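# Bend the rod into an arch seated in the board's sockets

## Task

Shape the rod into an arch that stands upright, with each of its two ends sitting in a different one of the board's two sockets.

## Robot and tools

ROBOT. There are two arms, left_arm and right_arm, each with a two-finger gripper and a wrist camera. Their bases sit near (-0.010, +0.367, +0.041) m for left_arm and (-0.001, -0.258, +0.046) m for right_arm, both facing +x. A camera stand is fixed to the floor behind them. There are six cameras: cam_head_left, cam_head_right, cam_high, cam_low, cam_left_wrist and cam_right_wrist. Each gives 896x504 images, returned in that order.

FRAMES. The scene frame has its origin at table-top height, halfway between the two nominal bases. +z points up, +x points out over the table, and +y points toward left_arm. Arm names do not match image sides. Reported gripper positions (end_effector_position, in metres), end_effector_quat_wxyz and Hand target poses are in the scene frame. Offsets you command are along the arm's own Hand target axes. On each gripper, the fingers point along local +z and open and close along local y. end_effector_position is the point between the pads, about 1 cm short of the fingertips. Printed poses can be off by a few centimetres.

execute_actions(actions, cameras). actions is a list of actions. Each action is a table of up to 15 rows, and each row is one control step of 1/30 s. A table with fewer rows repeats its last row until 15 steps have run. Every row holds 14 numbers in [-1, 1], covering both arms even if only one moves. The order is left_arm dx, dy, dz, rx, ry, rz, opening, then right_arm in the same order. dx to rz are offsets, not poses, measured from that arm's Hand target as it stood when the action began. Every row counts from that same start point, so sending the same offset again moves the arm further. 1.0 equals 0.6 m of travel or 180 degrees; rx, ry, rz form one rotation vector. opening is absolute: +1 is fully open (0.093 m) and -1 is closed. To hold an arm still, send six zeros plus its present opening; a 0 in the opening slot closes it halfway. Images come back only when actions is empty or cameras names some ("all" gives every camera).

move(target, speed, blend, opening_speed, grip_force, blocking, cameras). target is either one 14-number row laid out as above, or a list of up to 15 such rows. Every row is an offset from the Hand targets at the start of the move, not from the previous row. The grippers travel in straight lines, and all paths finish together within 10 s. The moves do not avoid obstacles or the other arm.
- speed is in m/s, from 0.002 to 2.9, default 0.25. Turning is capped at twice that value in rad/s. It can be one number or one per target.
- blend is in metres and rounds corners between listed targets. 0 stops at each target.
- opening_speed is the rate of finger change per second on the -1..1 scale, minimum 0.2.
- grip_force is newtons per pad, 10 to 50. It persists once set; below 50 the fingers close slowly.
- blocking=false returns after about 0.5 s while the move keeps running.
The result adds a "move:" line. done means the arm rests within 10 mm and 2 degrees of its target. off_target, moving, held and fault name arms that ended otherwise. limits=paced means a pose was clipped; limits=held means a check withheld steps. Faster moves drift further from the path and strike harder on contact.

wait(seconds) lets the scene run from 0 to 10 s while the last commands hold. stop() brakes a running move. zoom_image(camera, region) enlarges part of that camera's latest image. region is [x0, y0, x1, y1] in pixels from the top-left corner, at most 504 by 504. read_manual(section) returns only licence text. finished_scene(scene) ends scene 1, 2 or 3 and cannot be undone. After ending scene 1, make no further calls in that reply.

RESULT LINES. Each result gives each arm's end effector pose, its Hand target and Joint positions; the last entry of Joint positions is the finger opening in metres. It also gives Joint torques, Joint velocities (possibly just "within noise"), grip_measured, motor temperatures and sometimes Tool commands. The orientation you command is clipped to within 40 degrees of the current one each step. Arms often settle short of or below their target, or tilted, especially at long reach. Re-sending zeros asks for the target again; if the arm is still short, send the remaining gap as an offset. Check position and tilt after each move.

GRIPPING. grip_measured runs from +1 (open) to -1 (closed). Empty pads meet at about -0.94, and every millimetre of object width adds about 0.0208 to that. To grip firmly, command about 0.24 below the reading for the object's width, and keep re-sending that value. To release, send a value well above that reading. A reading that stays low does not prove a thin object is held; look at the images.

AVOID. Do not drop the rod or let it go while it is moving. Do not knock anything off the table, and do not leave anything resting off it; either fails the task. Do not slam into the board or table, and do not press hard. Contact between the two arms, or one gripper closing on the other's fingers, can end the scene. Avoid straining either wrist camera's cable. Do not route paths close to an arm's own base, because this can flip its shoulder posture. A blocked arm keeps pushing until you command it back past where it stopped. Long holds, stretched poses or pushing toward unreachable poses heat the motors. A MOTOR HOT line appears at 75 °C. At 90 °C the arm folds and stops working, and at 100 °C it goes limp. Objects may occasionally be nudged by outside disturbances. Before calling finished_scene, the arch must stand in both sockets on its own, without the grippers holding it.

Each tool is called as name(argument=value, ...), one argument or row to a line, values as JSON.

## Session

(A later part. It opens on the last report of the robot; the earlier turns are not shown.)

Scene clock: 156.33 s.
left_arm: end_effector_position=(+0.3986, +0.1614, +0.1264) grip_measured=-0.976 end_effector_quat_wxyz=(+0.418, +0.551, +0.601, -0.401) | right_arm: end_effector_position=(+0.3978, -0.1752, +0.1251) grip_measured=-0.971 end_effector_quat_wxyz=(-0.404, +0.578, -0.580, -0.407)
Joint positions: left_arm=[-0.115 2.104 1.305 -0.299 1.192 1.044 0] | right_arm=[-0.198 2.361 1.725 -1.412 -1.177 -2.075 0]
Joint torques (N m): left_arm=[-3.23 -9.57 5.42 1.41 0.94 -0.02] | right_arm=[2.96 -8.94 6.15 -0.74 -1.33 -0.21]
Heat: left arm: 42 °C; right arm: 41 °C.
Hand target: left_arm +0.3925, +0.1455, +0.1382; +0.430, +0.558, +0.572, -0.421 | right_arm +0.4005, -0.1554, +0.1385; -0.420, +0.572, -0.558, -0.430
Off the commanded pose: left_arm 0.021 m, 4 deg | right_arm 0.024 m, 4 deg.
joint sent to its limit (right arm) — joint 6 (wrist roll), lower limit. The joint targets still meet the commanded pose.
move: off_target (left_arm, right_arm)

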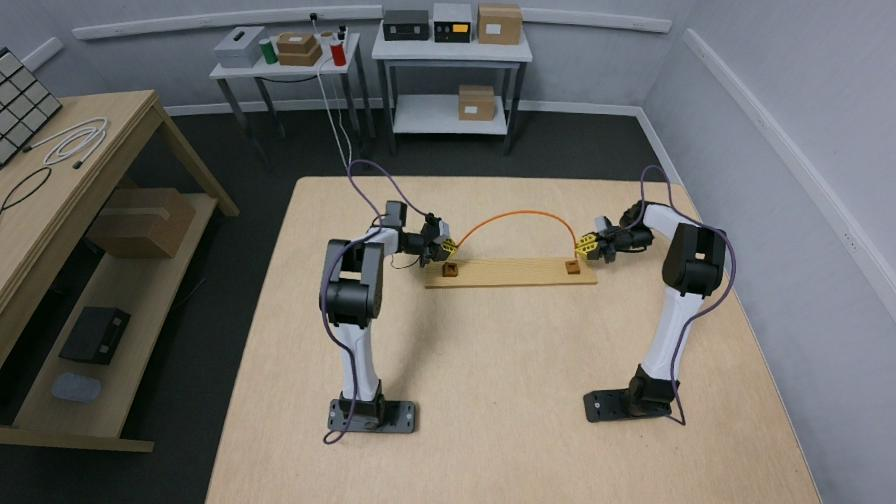

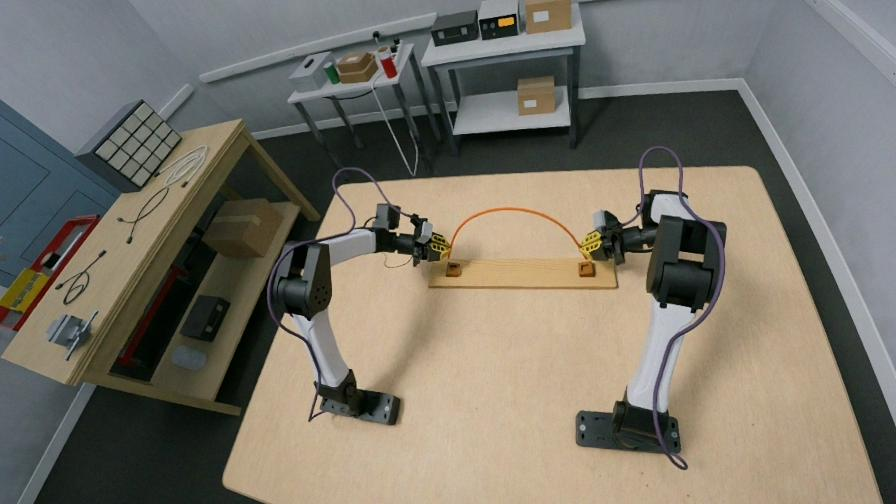

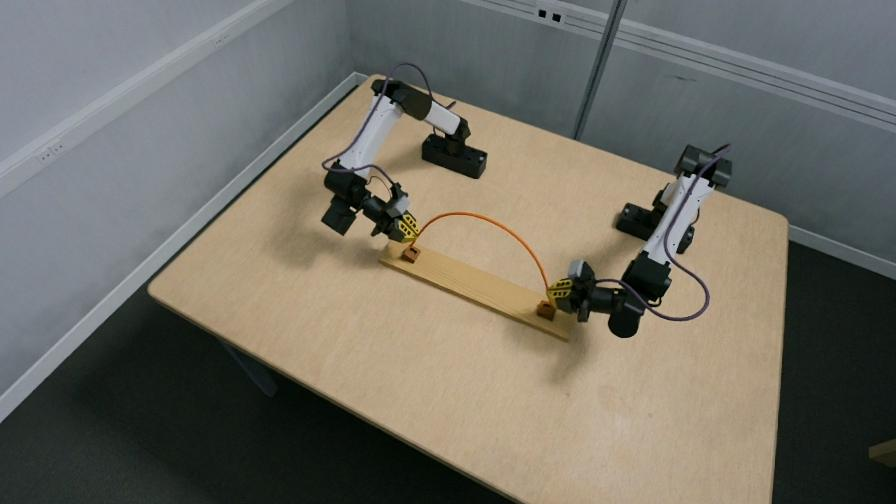

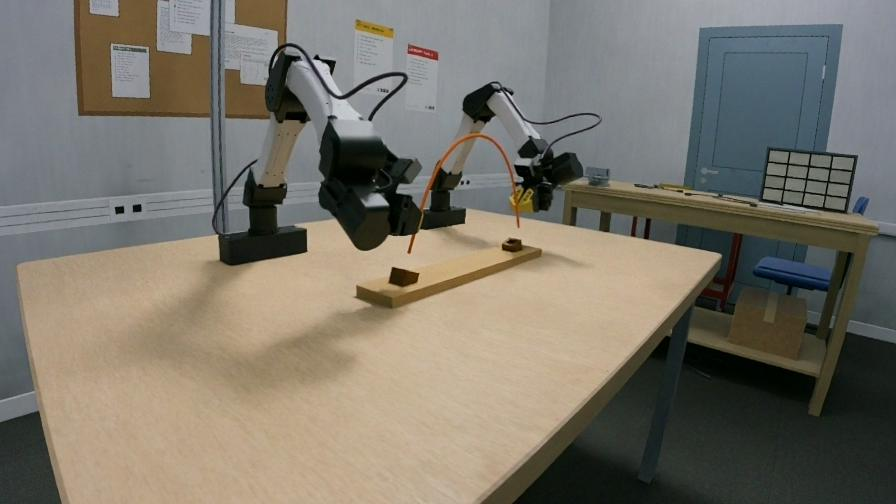

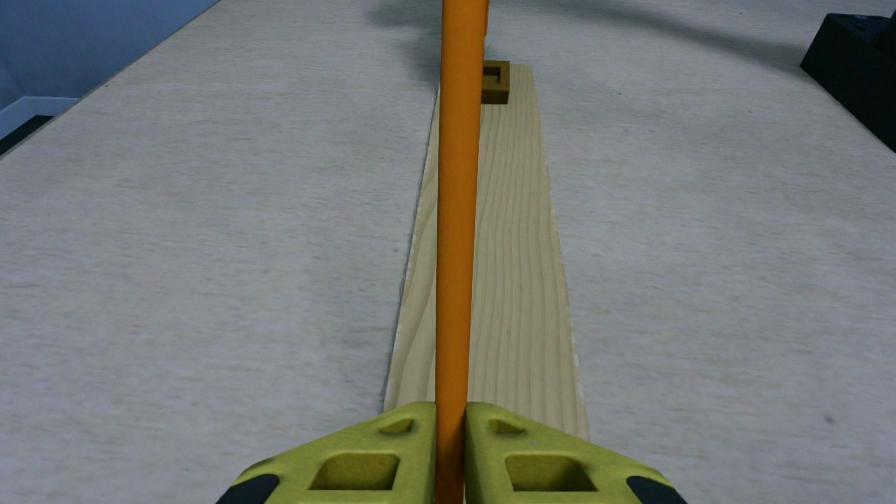

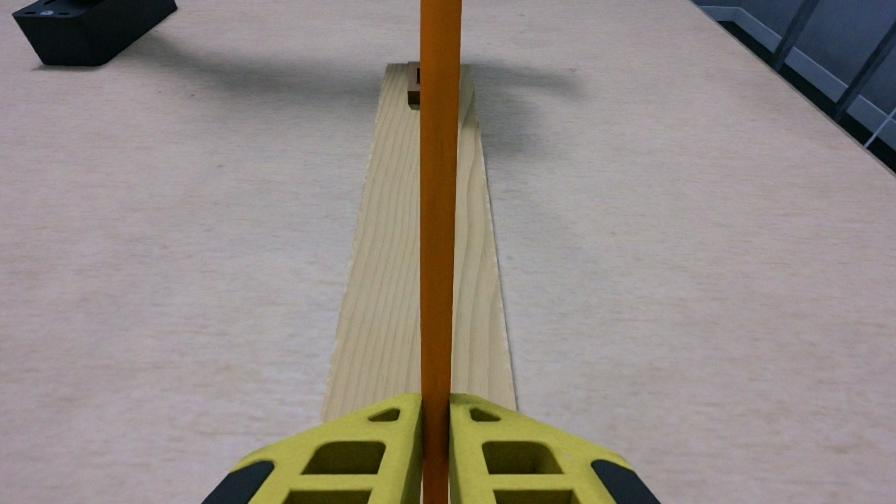

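move(
  target=[0.0225,-0.0205,0.0303,0,0,0,-1,0.0257,0.0097,0.0197,0,0,0,-1],
  speed=0.05,
  cameras=["cam_head_left","cam_head_right","cam_high","cam_low"],
)

zoom_image(
  camera="cam_head_left",
  region=[550, 230, 600, 280],
)

zoom_image(
  camera="cam_head_right",
  region=[430, 230, 480, 280],
)

zoom_image(
  camera="cam_high",
  region=[390, 220, 440, 270],
)

zoom_image(
  camera="cam_high",
  region=[525, 275, 575, 325],
)

zoom_image(
  camera="cam_low",
  region=[370, 220, 570, 310],
)

Scene clock: 199.13 s.
left_arm: end_effector_position=(+0.3871, +0.1463, +0.1117) grip_measured=-0.976 end_effector_quat_wxyz=(+0.421, +0.548, +0.596, -0.409) | right_arm: end_effector_position=(+0.3951, -0.1697, +0.1151) grip_measured=-0.971 end_effector_quat_wxyz=(-0.405, +0.576, -0.578, -0.414)
Joint positions: left_arm=[-0.153 2.104 1.202 -0.097 1.192 0.937 0] | right_arm=[-0.187 2.375 1.697 -1.379 -1.189 -2.075 0]
Joint torques (N m): left_arm=[-3.37 -9.52 4.79 1.63 0.71 0.01] | right_arm=[3.25 -9.16 3.34 -0.35 -1.26 -0.17]
Motor temperatures (°C): left_arm=[30 51 42 32 30 29 32] | right_arm=[28 44 42 34 33 31 31]
Heat: left arm: 51 °C; right arm: 44 °C.
Hand target: left_arm +0.3805, +0.1314, +0.1203; +0.430, +0.558, +0.571, -0.421 | right_arm +0.3945, -0.1486, +0.1205; -0.420, +0.571, -0.558, -0.430
Off the commanded pose: left_arm 0.018 m, 4 deg | right_arm 0.022 m, 3 deg.
move: off_target (left_arm, right_arm)
Images, in order (width x height): cam_head_left 896x504, cam_head_right 896x504, cam_high 896x504, cam_low 896x504.

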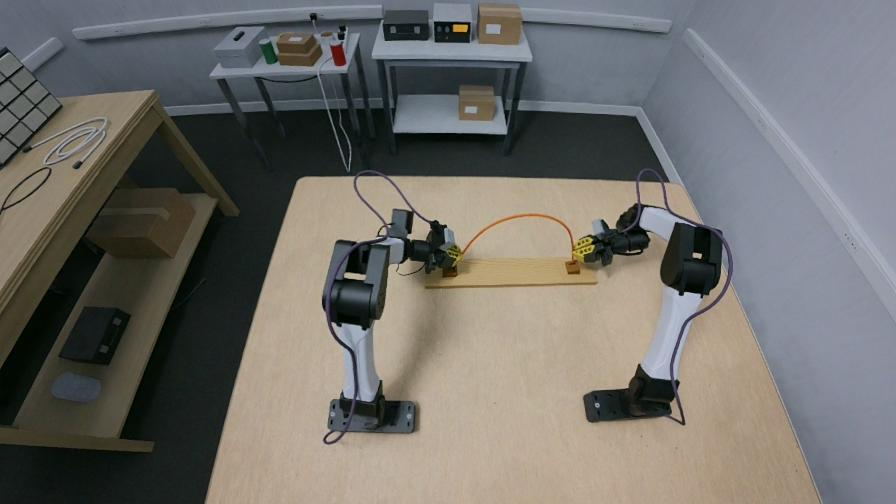

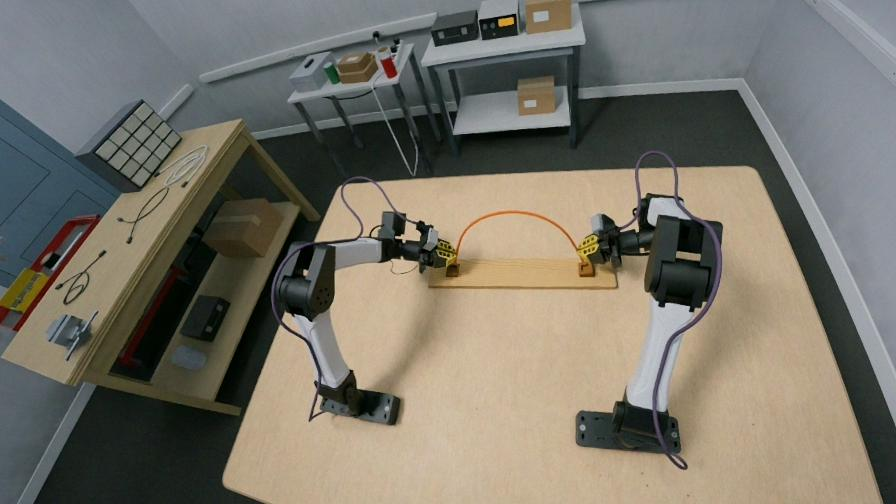

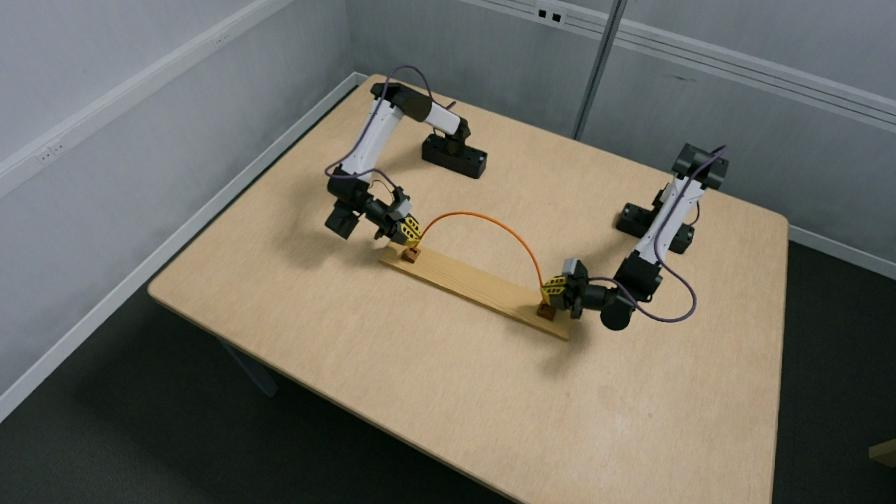

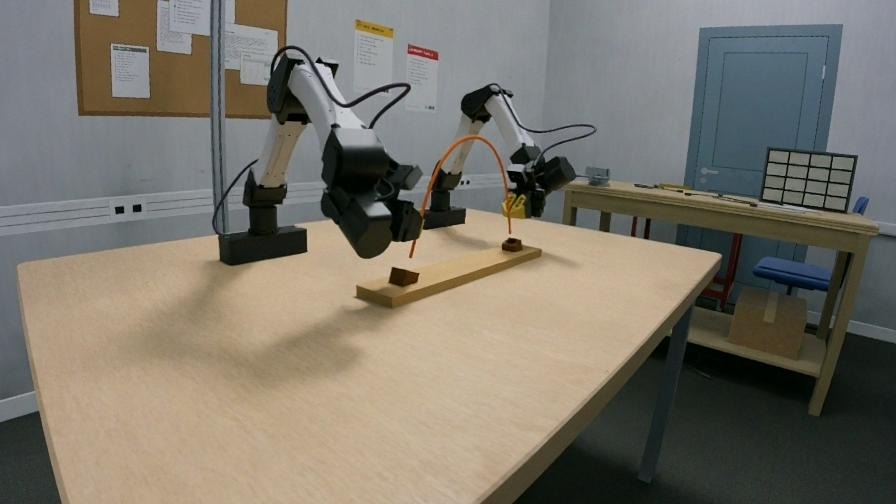

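Scaled by 10.080 from the camera's 896x504 image, which has a finer 1280x720 frame.

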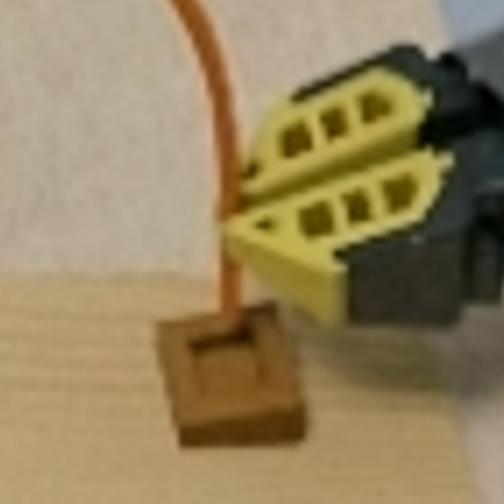

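Scaled by 10.080 from the camera's 896x504 image, which has a finer 1280x720 frame.

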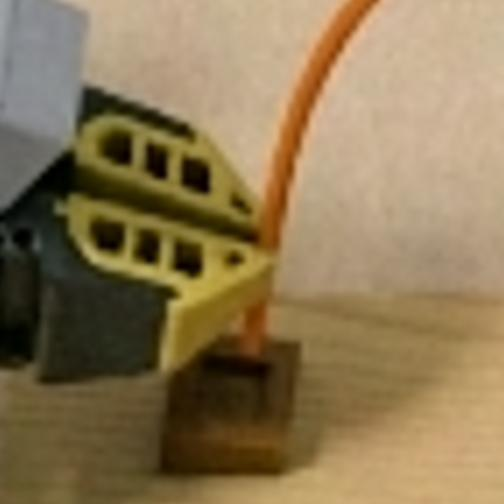

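Scaled by 10.080 from the camera's 896x504 image, which has a finer 1280x720 frame.

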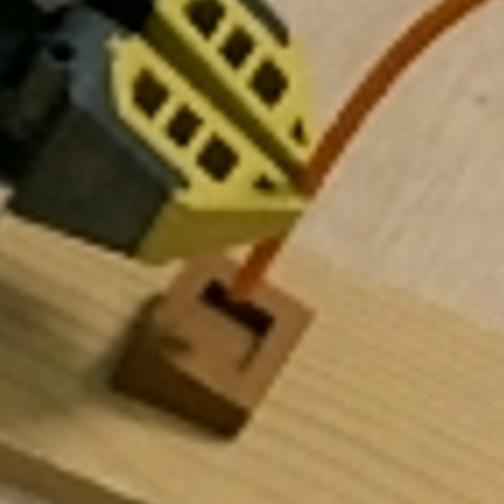

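Scaled by 10.080 from the camera's 896x504 image, which has a finer 1280x720 frame.

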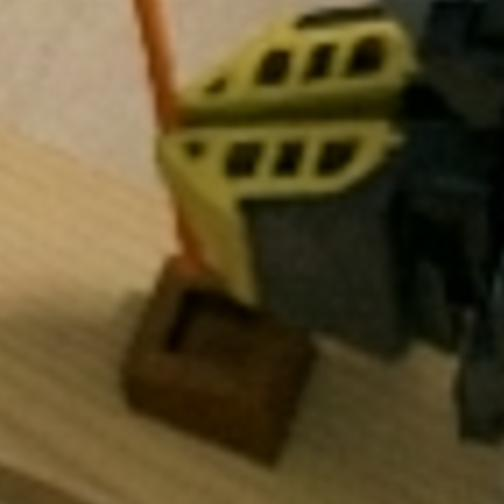

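Scaled by 2.520 from the camera's 896x504 image, which has a finer 1280x720 frame.

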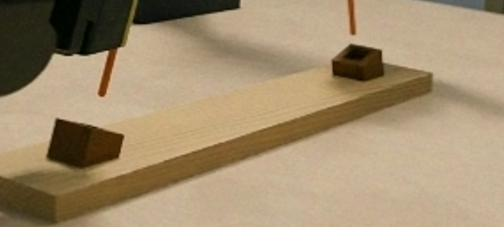

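zoom_image(
  camera="cam_high",
  region=[396, 235, 426, 265],
)

zoom_image(
  camera="cam_head_left",
  region=[558, 250, 588, 280],
)

Scaled by 16.800 from the camera's 896x504 image, which has a finer 1280x720 frame.

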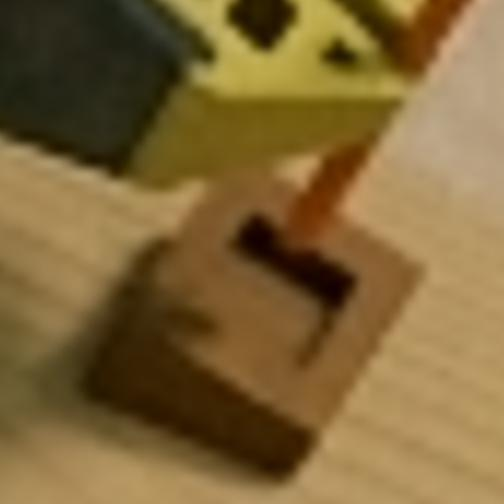

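Scaled by 16.800 from the camera's 896x504 image, which has a finer 1280x720 frame.

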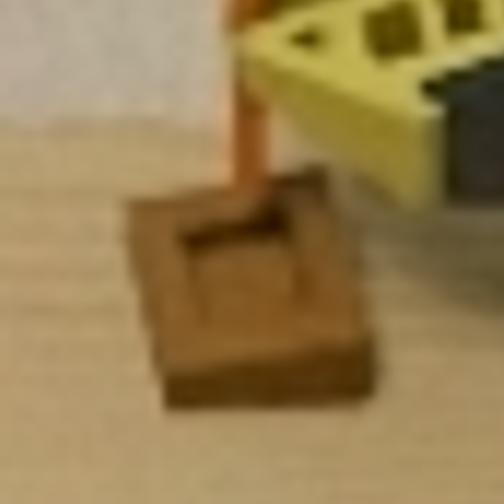

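move(
  target=[0.0203,-0.0013,-0.0072,0,0,0,-1,0.0253,0.0085,-0.003,0,0,0,-1],
  speed=0.05,
  cameras=["cam_head_left","cam_head_right","cam_high","cam_low"],
)

zoom_image(
  camera="cam_head_left",
  region=[550, 230, 600, 280],
)

zoom_image(
  camera="cam_head_right",
  region=[430, 230, 480, 280],
)

zoom_image(
  camera="cam_high",
  region=[390, 220, 440, 270],
)

zoom_image(
  camera="cam_high",
  region=[525, 275, 575, 325],
)

zoom_image(
  camera="cam_low",
  region=[370, 240, 440, 310],
)

zoom_image(
  camera="cam_low",
  region=[480, 210, 550, 280],
)

Scene clock: 262.90 s.
left_arm: end_effector_position=(+0.3849, +0.1492, +0.1039) grip_measured=-0.976 end_effector_quat_wxyz=(+0.417, +0.545, +0.601, -0.411) | right_arm: end_effector_position=(+0.3897, -0.1687, +0.1031) grip_measured=-0.971 end_effector_quat_wxyz=(-0.404, +0.575, -0.578, -0.415)
Joint positions: left_arm=[-0.147 2.116 1.19 -0.096 1.192 0.946 0] | right_arm=[-0.187 2.378 1.649 -1.331 -1.189 -2.076 0]
Joint torques (N m): left_arm=[-2.22 -8.73 4.78 1.55 0.8 0.29] | right_arm=[1.96 -8.9 3.26 -0.29 -1.19 -0.21]
Motor temperatures (°C): left_arm=[30 55 39 35 30 29 32] | right_arm=[29 51 39 32 34 31 32]
Heat: left arm: 55 °C; right arm: 51 °C.
Hand target: left_arm +0.3795, +0.1389, +0.1098; +0.430, +0.558, +0.571, -0.421 | right_arm +0.3895, -0.1546, +0.1063; -0.420, +0.571, -0.558, -0.431
Off the commanded pose: left_arm 0.013 m, 4 deg | right_arm 0.015 m, 3 deg.
joint sent to its limit (right arm) — joint 6 (wrist roll), lower limit. The joint targets still meet the commanded pose.
move: off_target (left_arm, right_arm)
Images, in order (width x height): cam_head_left 896x504, cam_head_right 896x504, cam_high 896x504, cam_low 896x504.

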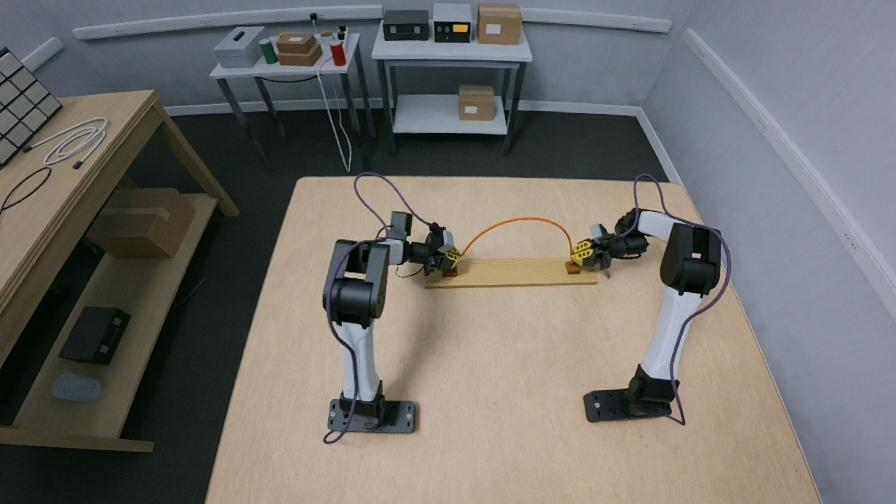

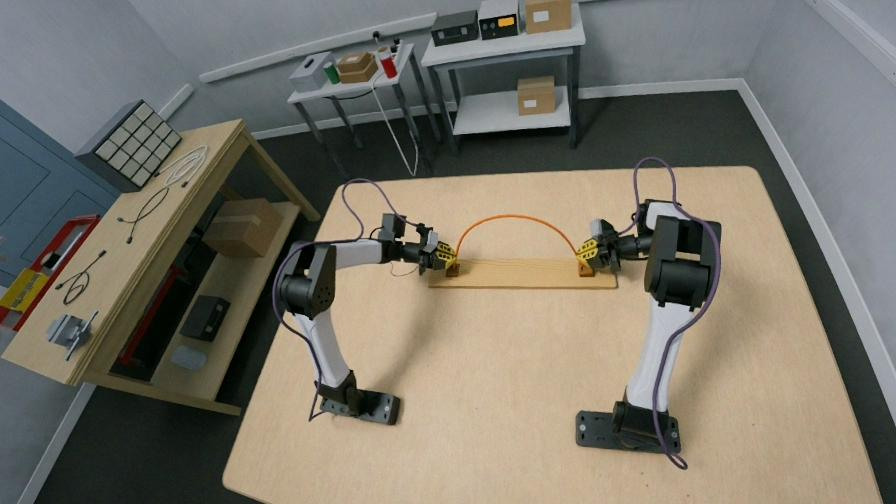

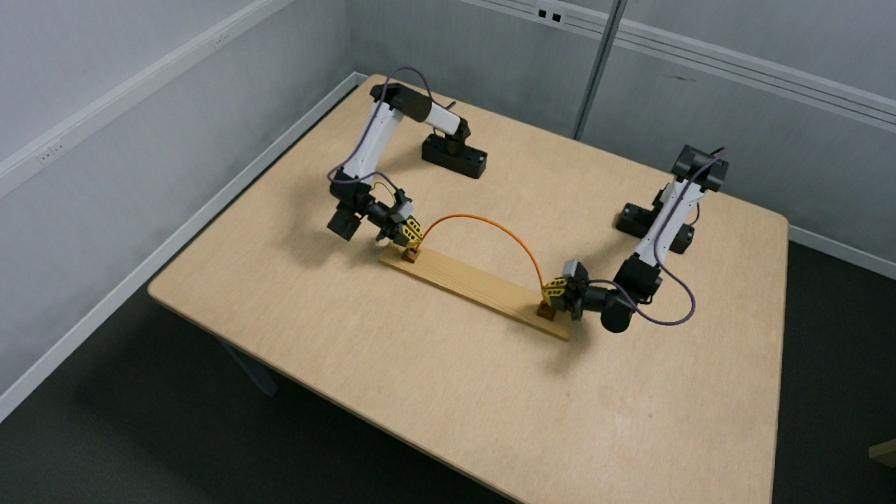

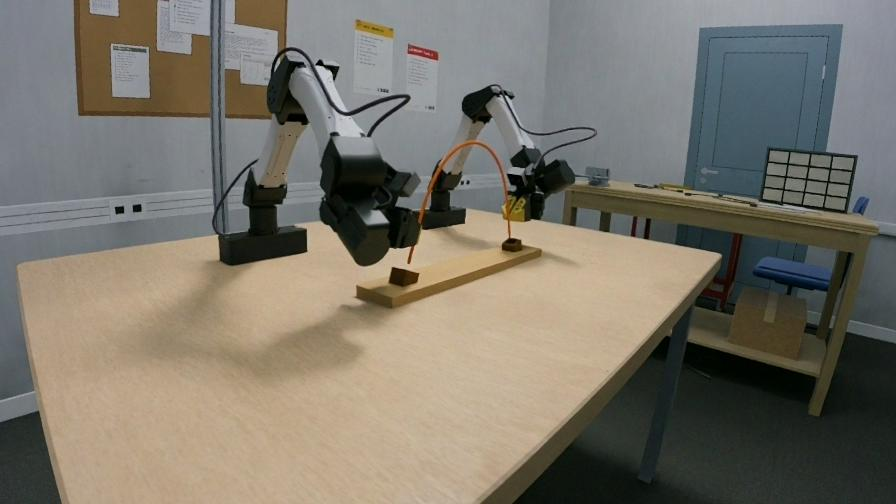

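Scaled by 10.080 from the camera's 896x504 image, which has a finer 1280x720 frame.

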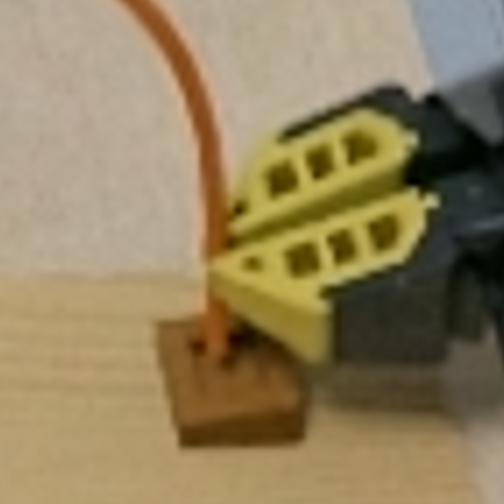

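Scaled by 10.080 from the camera's 896x504 image, which has a finer 1280x720 frame.

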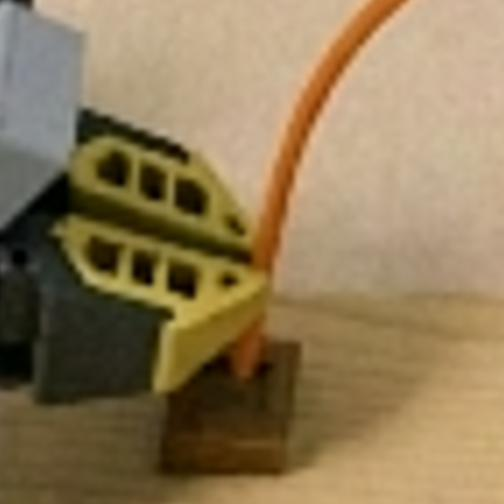

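Scaled by 10.080 from the camera's 896x504 image, which has a finer 1280x720 frame.

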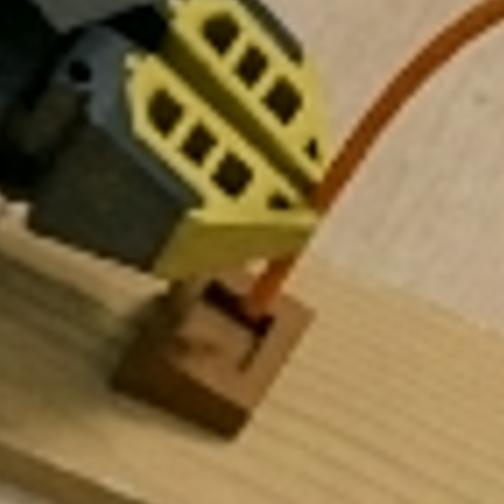

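Scaled by 10.080 from the camera's 896x504 image, which has a finer 1280x720 frame.

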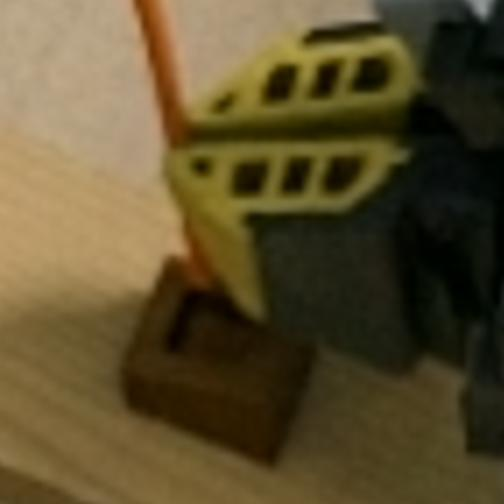

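Scaled by 7.200 from the camera's 896x504 image, which has a finer 1280x720 frame.

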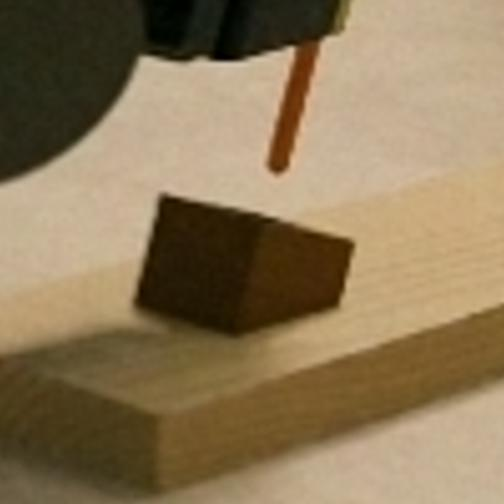

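Scaled by 7.200 from the camera's 896x504 image, which has a finer 1280x720 frame.

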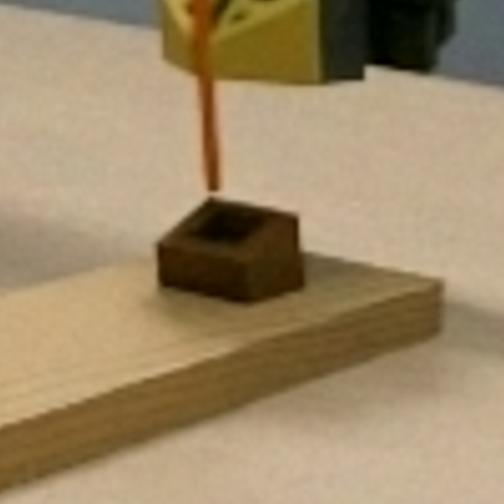

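move(
  target=[0.0152,0.0018,-0.0043,0,0,0,-1,0.016,-0.0047,-0.0077,0,0,0,-1],
  speed=0.05,
  cameras=["cam_head_left","cam_head_right","cam_high","cam_low"],
)

zoom_image(
  camera="cam_head_left",
  region=[550, 230, 600, 280],
)

zoom_image(
  camera="cam_head_right",
  region=[430, 230, 480, 280],
)

zoom_image(
  camera="cam_high",
  region=[390, 220, 440, 270],
)

zoom_image(
  camera="cam_high",
  region=[525, 275, 575, 325],
)

zoom_image(
  camera="cam_low",
  region=[370, 240, 440, 310],
)

zoom_image(
  camera="cam_low",
  region=[480, 210, 550, 280],
)

Scene clock: 282.43 s.
left_arm: end_effector_position=(+0.3862, +0.1541, +0.0953) grip_measured=-0.976 end_effector_quat_wxyz=(+0.418, +0.547, +0.601, -0.407) | right_arm: end_effector_position=(+0.3902, -0.1701, +0.0946) grip_measured=-0.971 end_effector_quat_wxyz=(-0.403, +0.572, -0.580, -0.417)
Joint positions: left_arm=[-0.136 2.137 1.19 -0.096 1.192 0.977 0] | right_arm=[-0.191 2.4 1.649 -1.318 -1.189 -2.076 0]
Joint torques (N m): left_arm=[-2.1 -8.73 4.93 1.43 0.87 0.27] | right_arm=[0.96 -8.95 3.96 -0.38 -1.09 -0.2]
Heat: left arm: 53 °C; right arm: 49 °C.
Hand target: left_arm +0.3805, +0.1439, +0.1018; +0.430, +0.558, +0.571, -0.421 | right_arm +0.3925, -0.1616, +0.0983; -0.420, +0.571, -0.558, -0.431
Off the commanded pose: left_arm 0.013 m, 4 deg | right_arm 0.010 m, 4 deg.
joint sent to its limit (right arm) — joint 6 (wrist roll), lower limit. The joint targets still meet the commanded pose.
move: off_target (left_arm, right_arm)
Images, in order (width x height): cam_head_left 896x504, cam_head_right 896x504, cam_high 896x504, cam_low 896x504.

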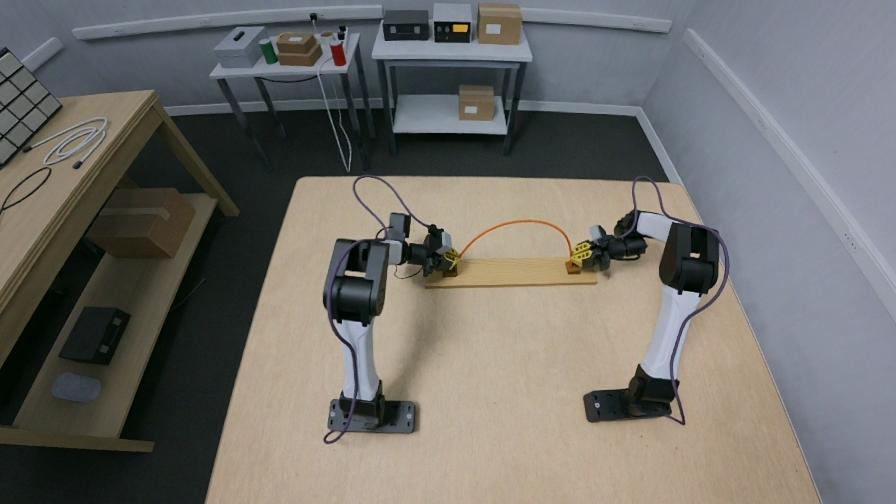

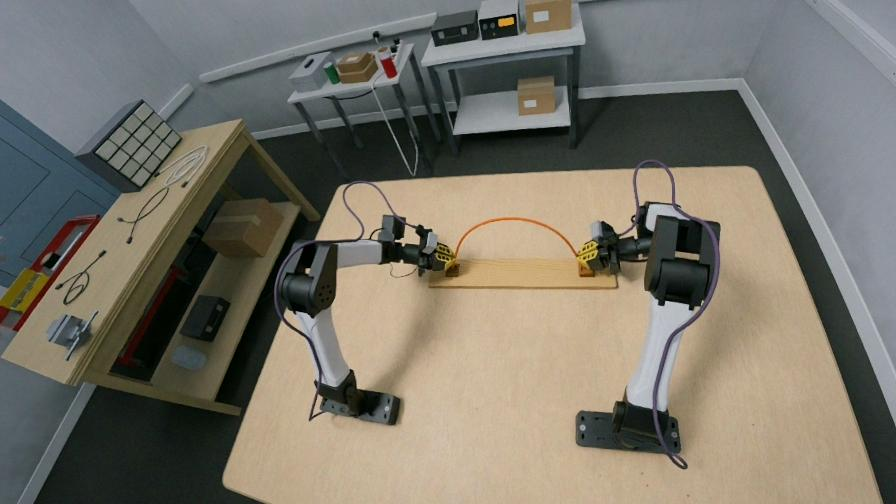

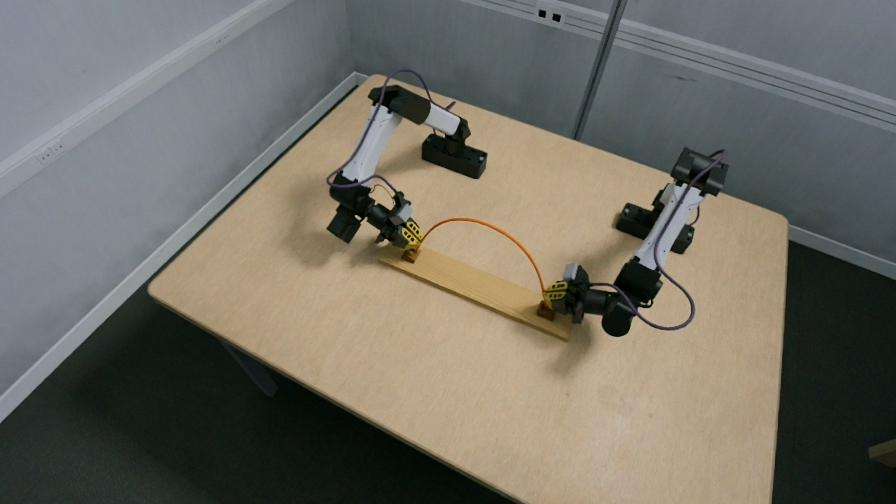

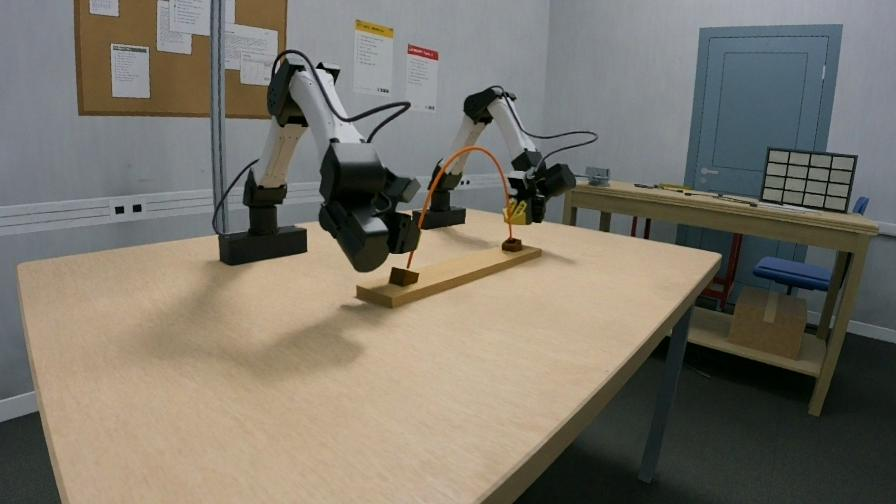

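Scaled by 10.080 from the camera's 896x504 image, which has a finer 1280x720 frame.

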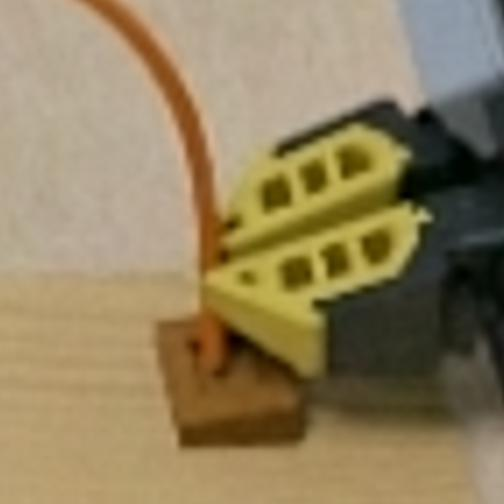

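Scaled by 10.080 from the camera's 896x504 image, which has a finer 1280x720 frame.

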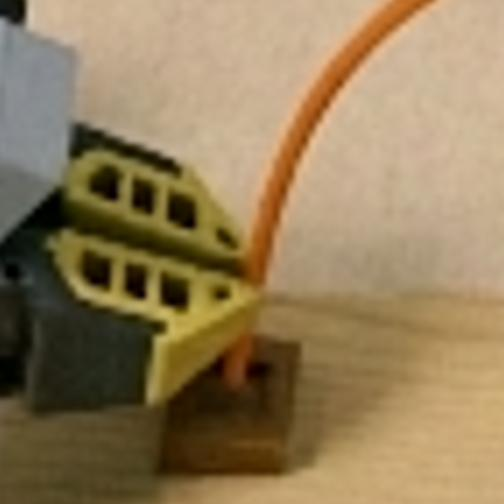

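Scaled by 10.080 from the camera's 896x504 image, which has a finer 1280x720 frame.

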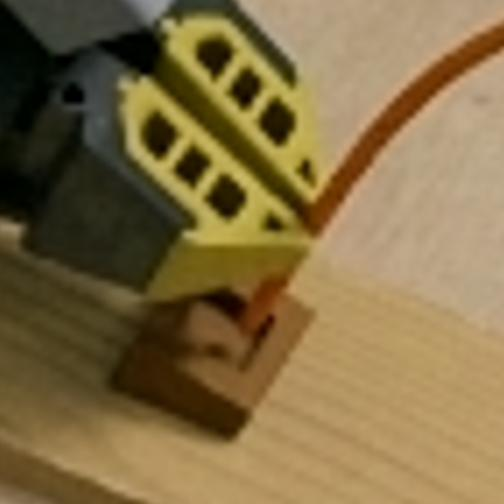

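Scaled by 10.080 from the camera's 896x504 image, which has a finer 1280x720 frame.

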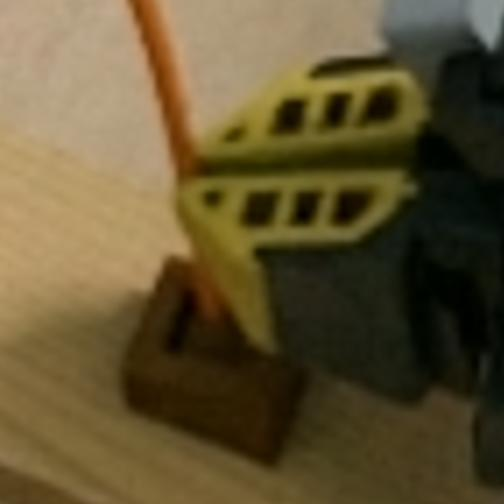

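Scaled by 7.200 from the camera's 896x504 image, which has a finer 1280x720 frame.

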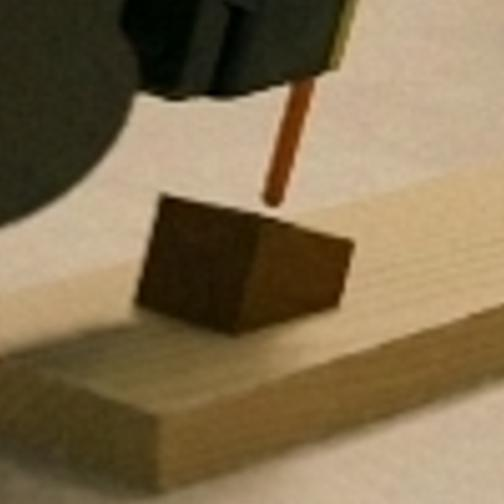

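Scaled by 7.200 from the camera's 896x504 image, which has a finer 1280x720 frame.

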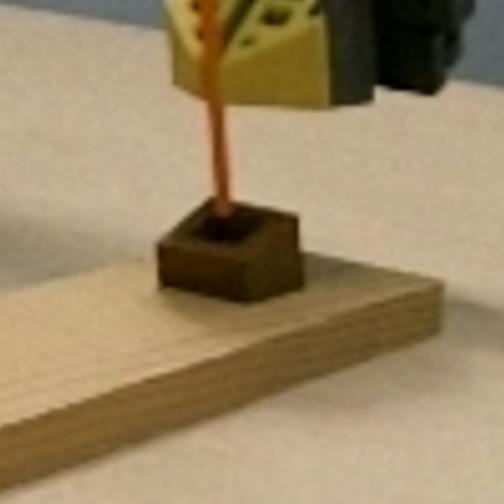

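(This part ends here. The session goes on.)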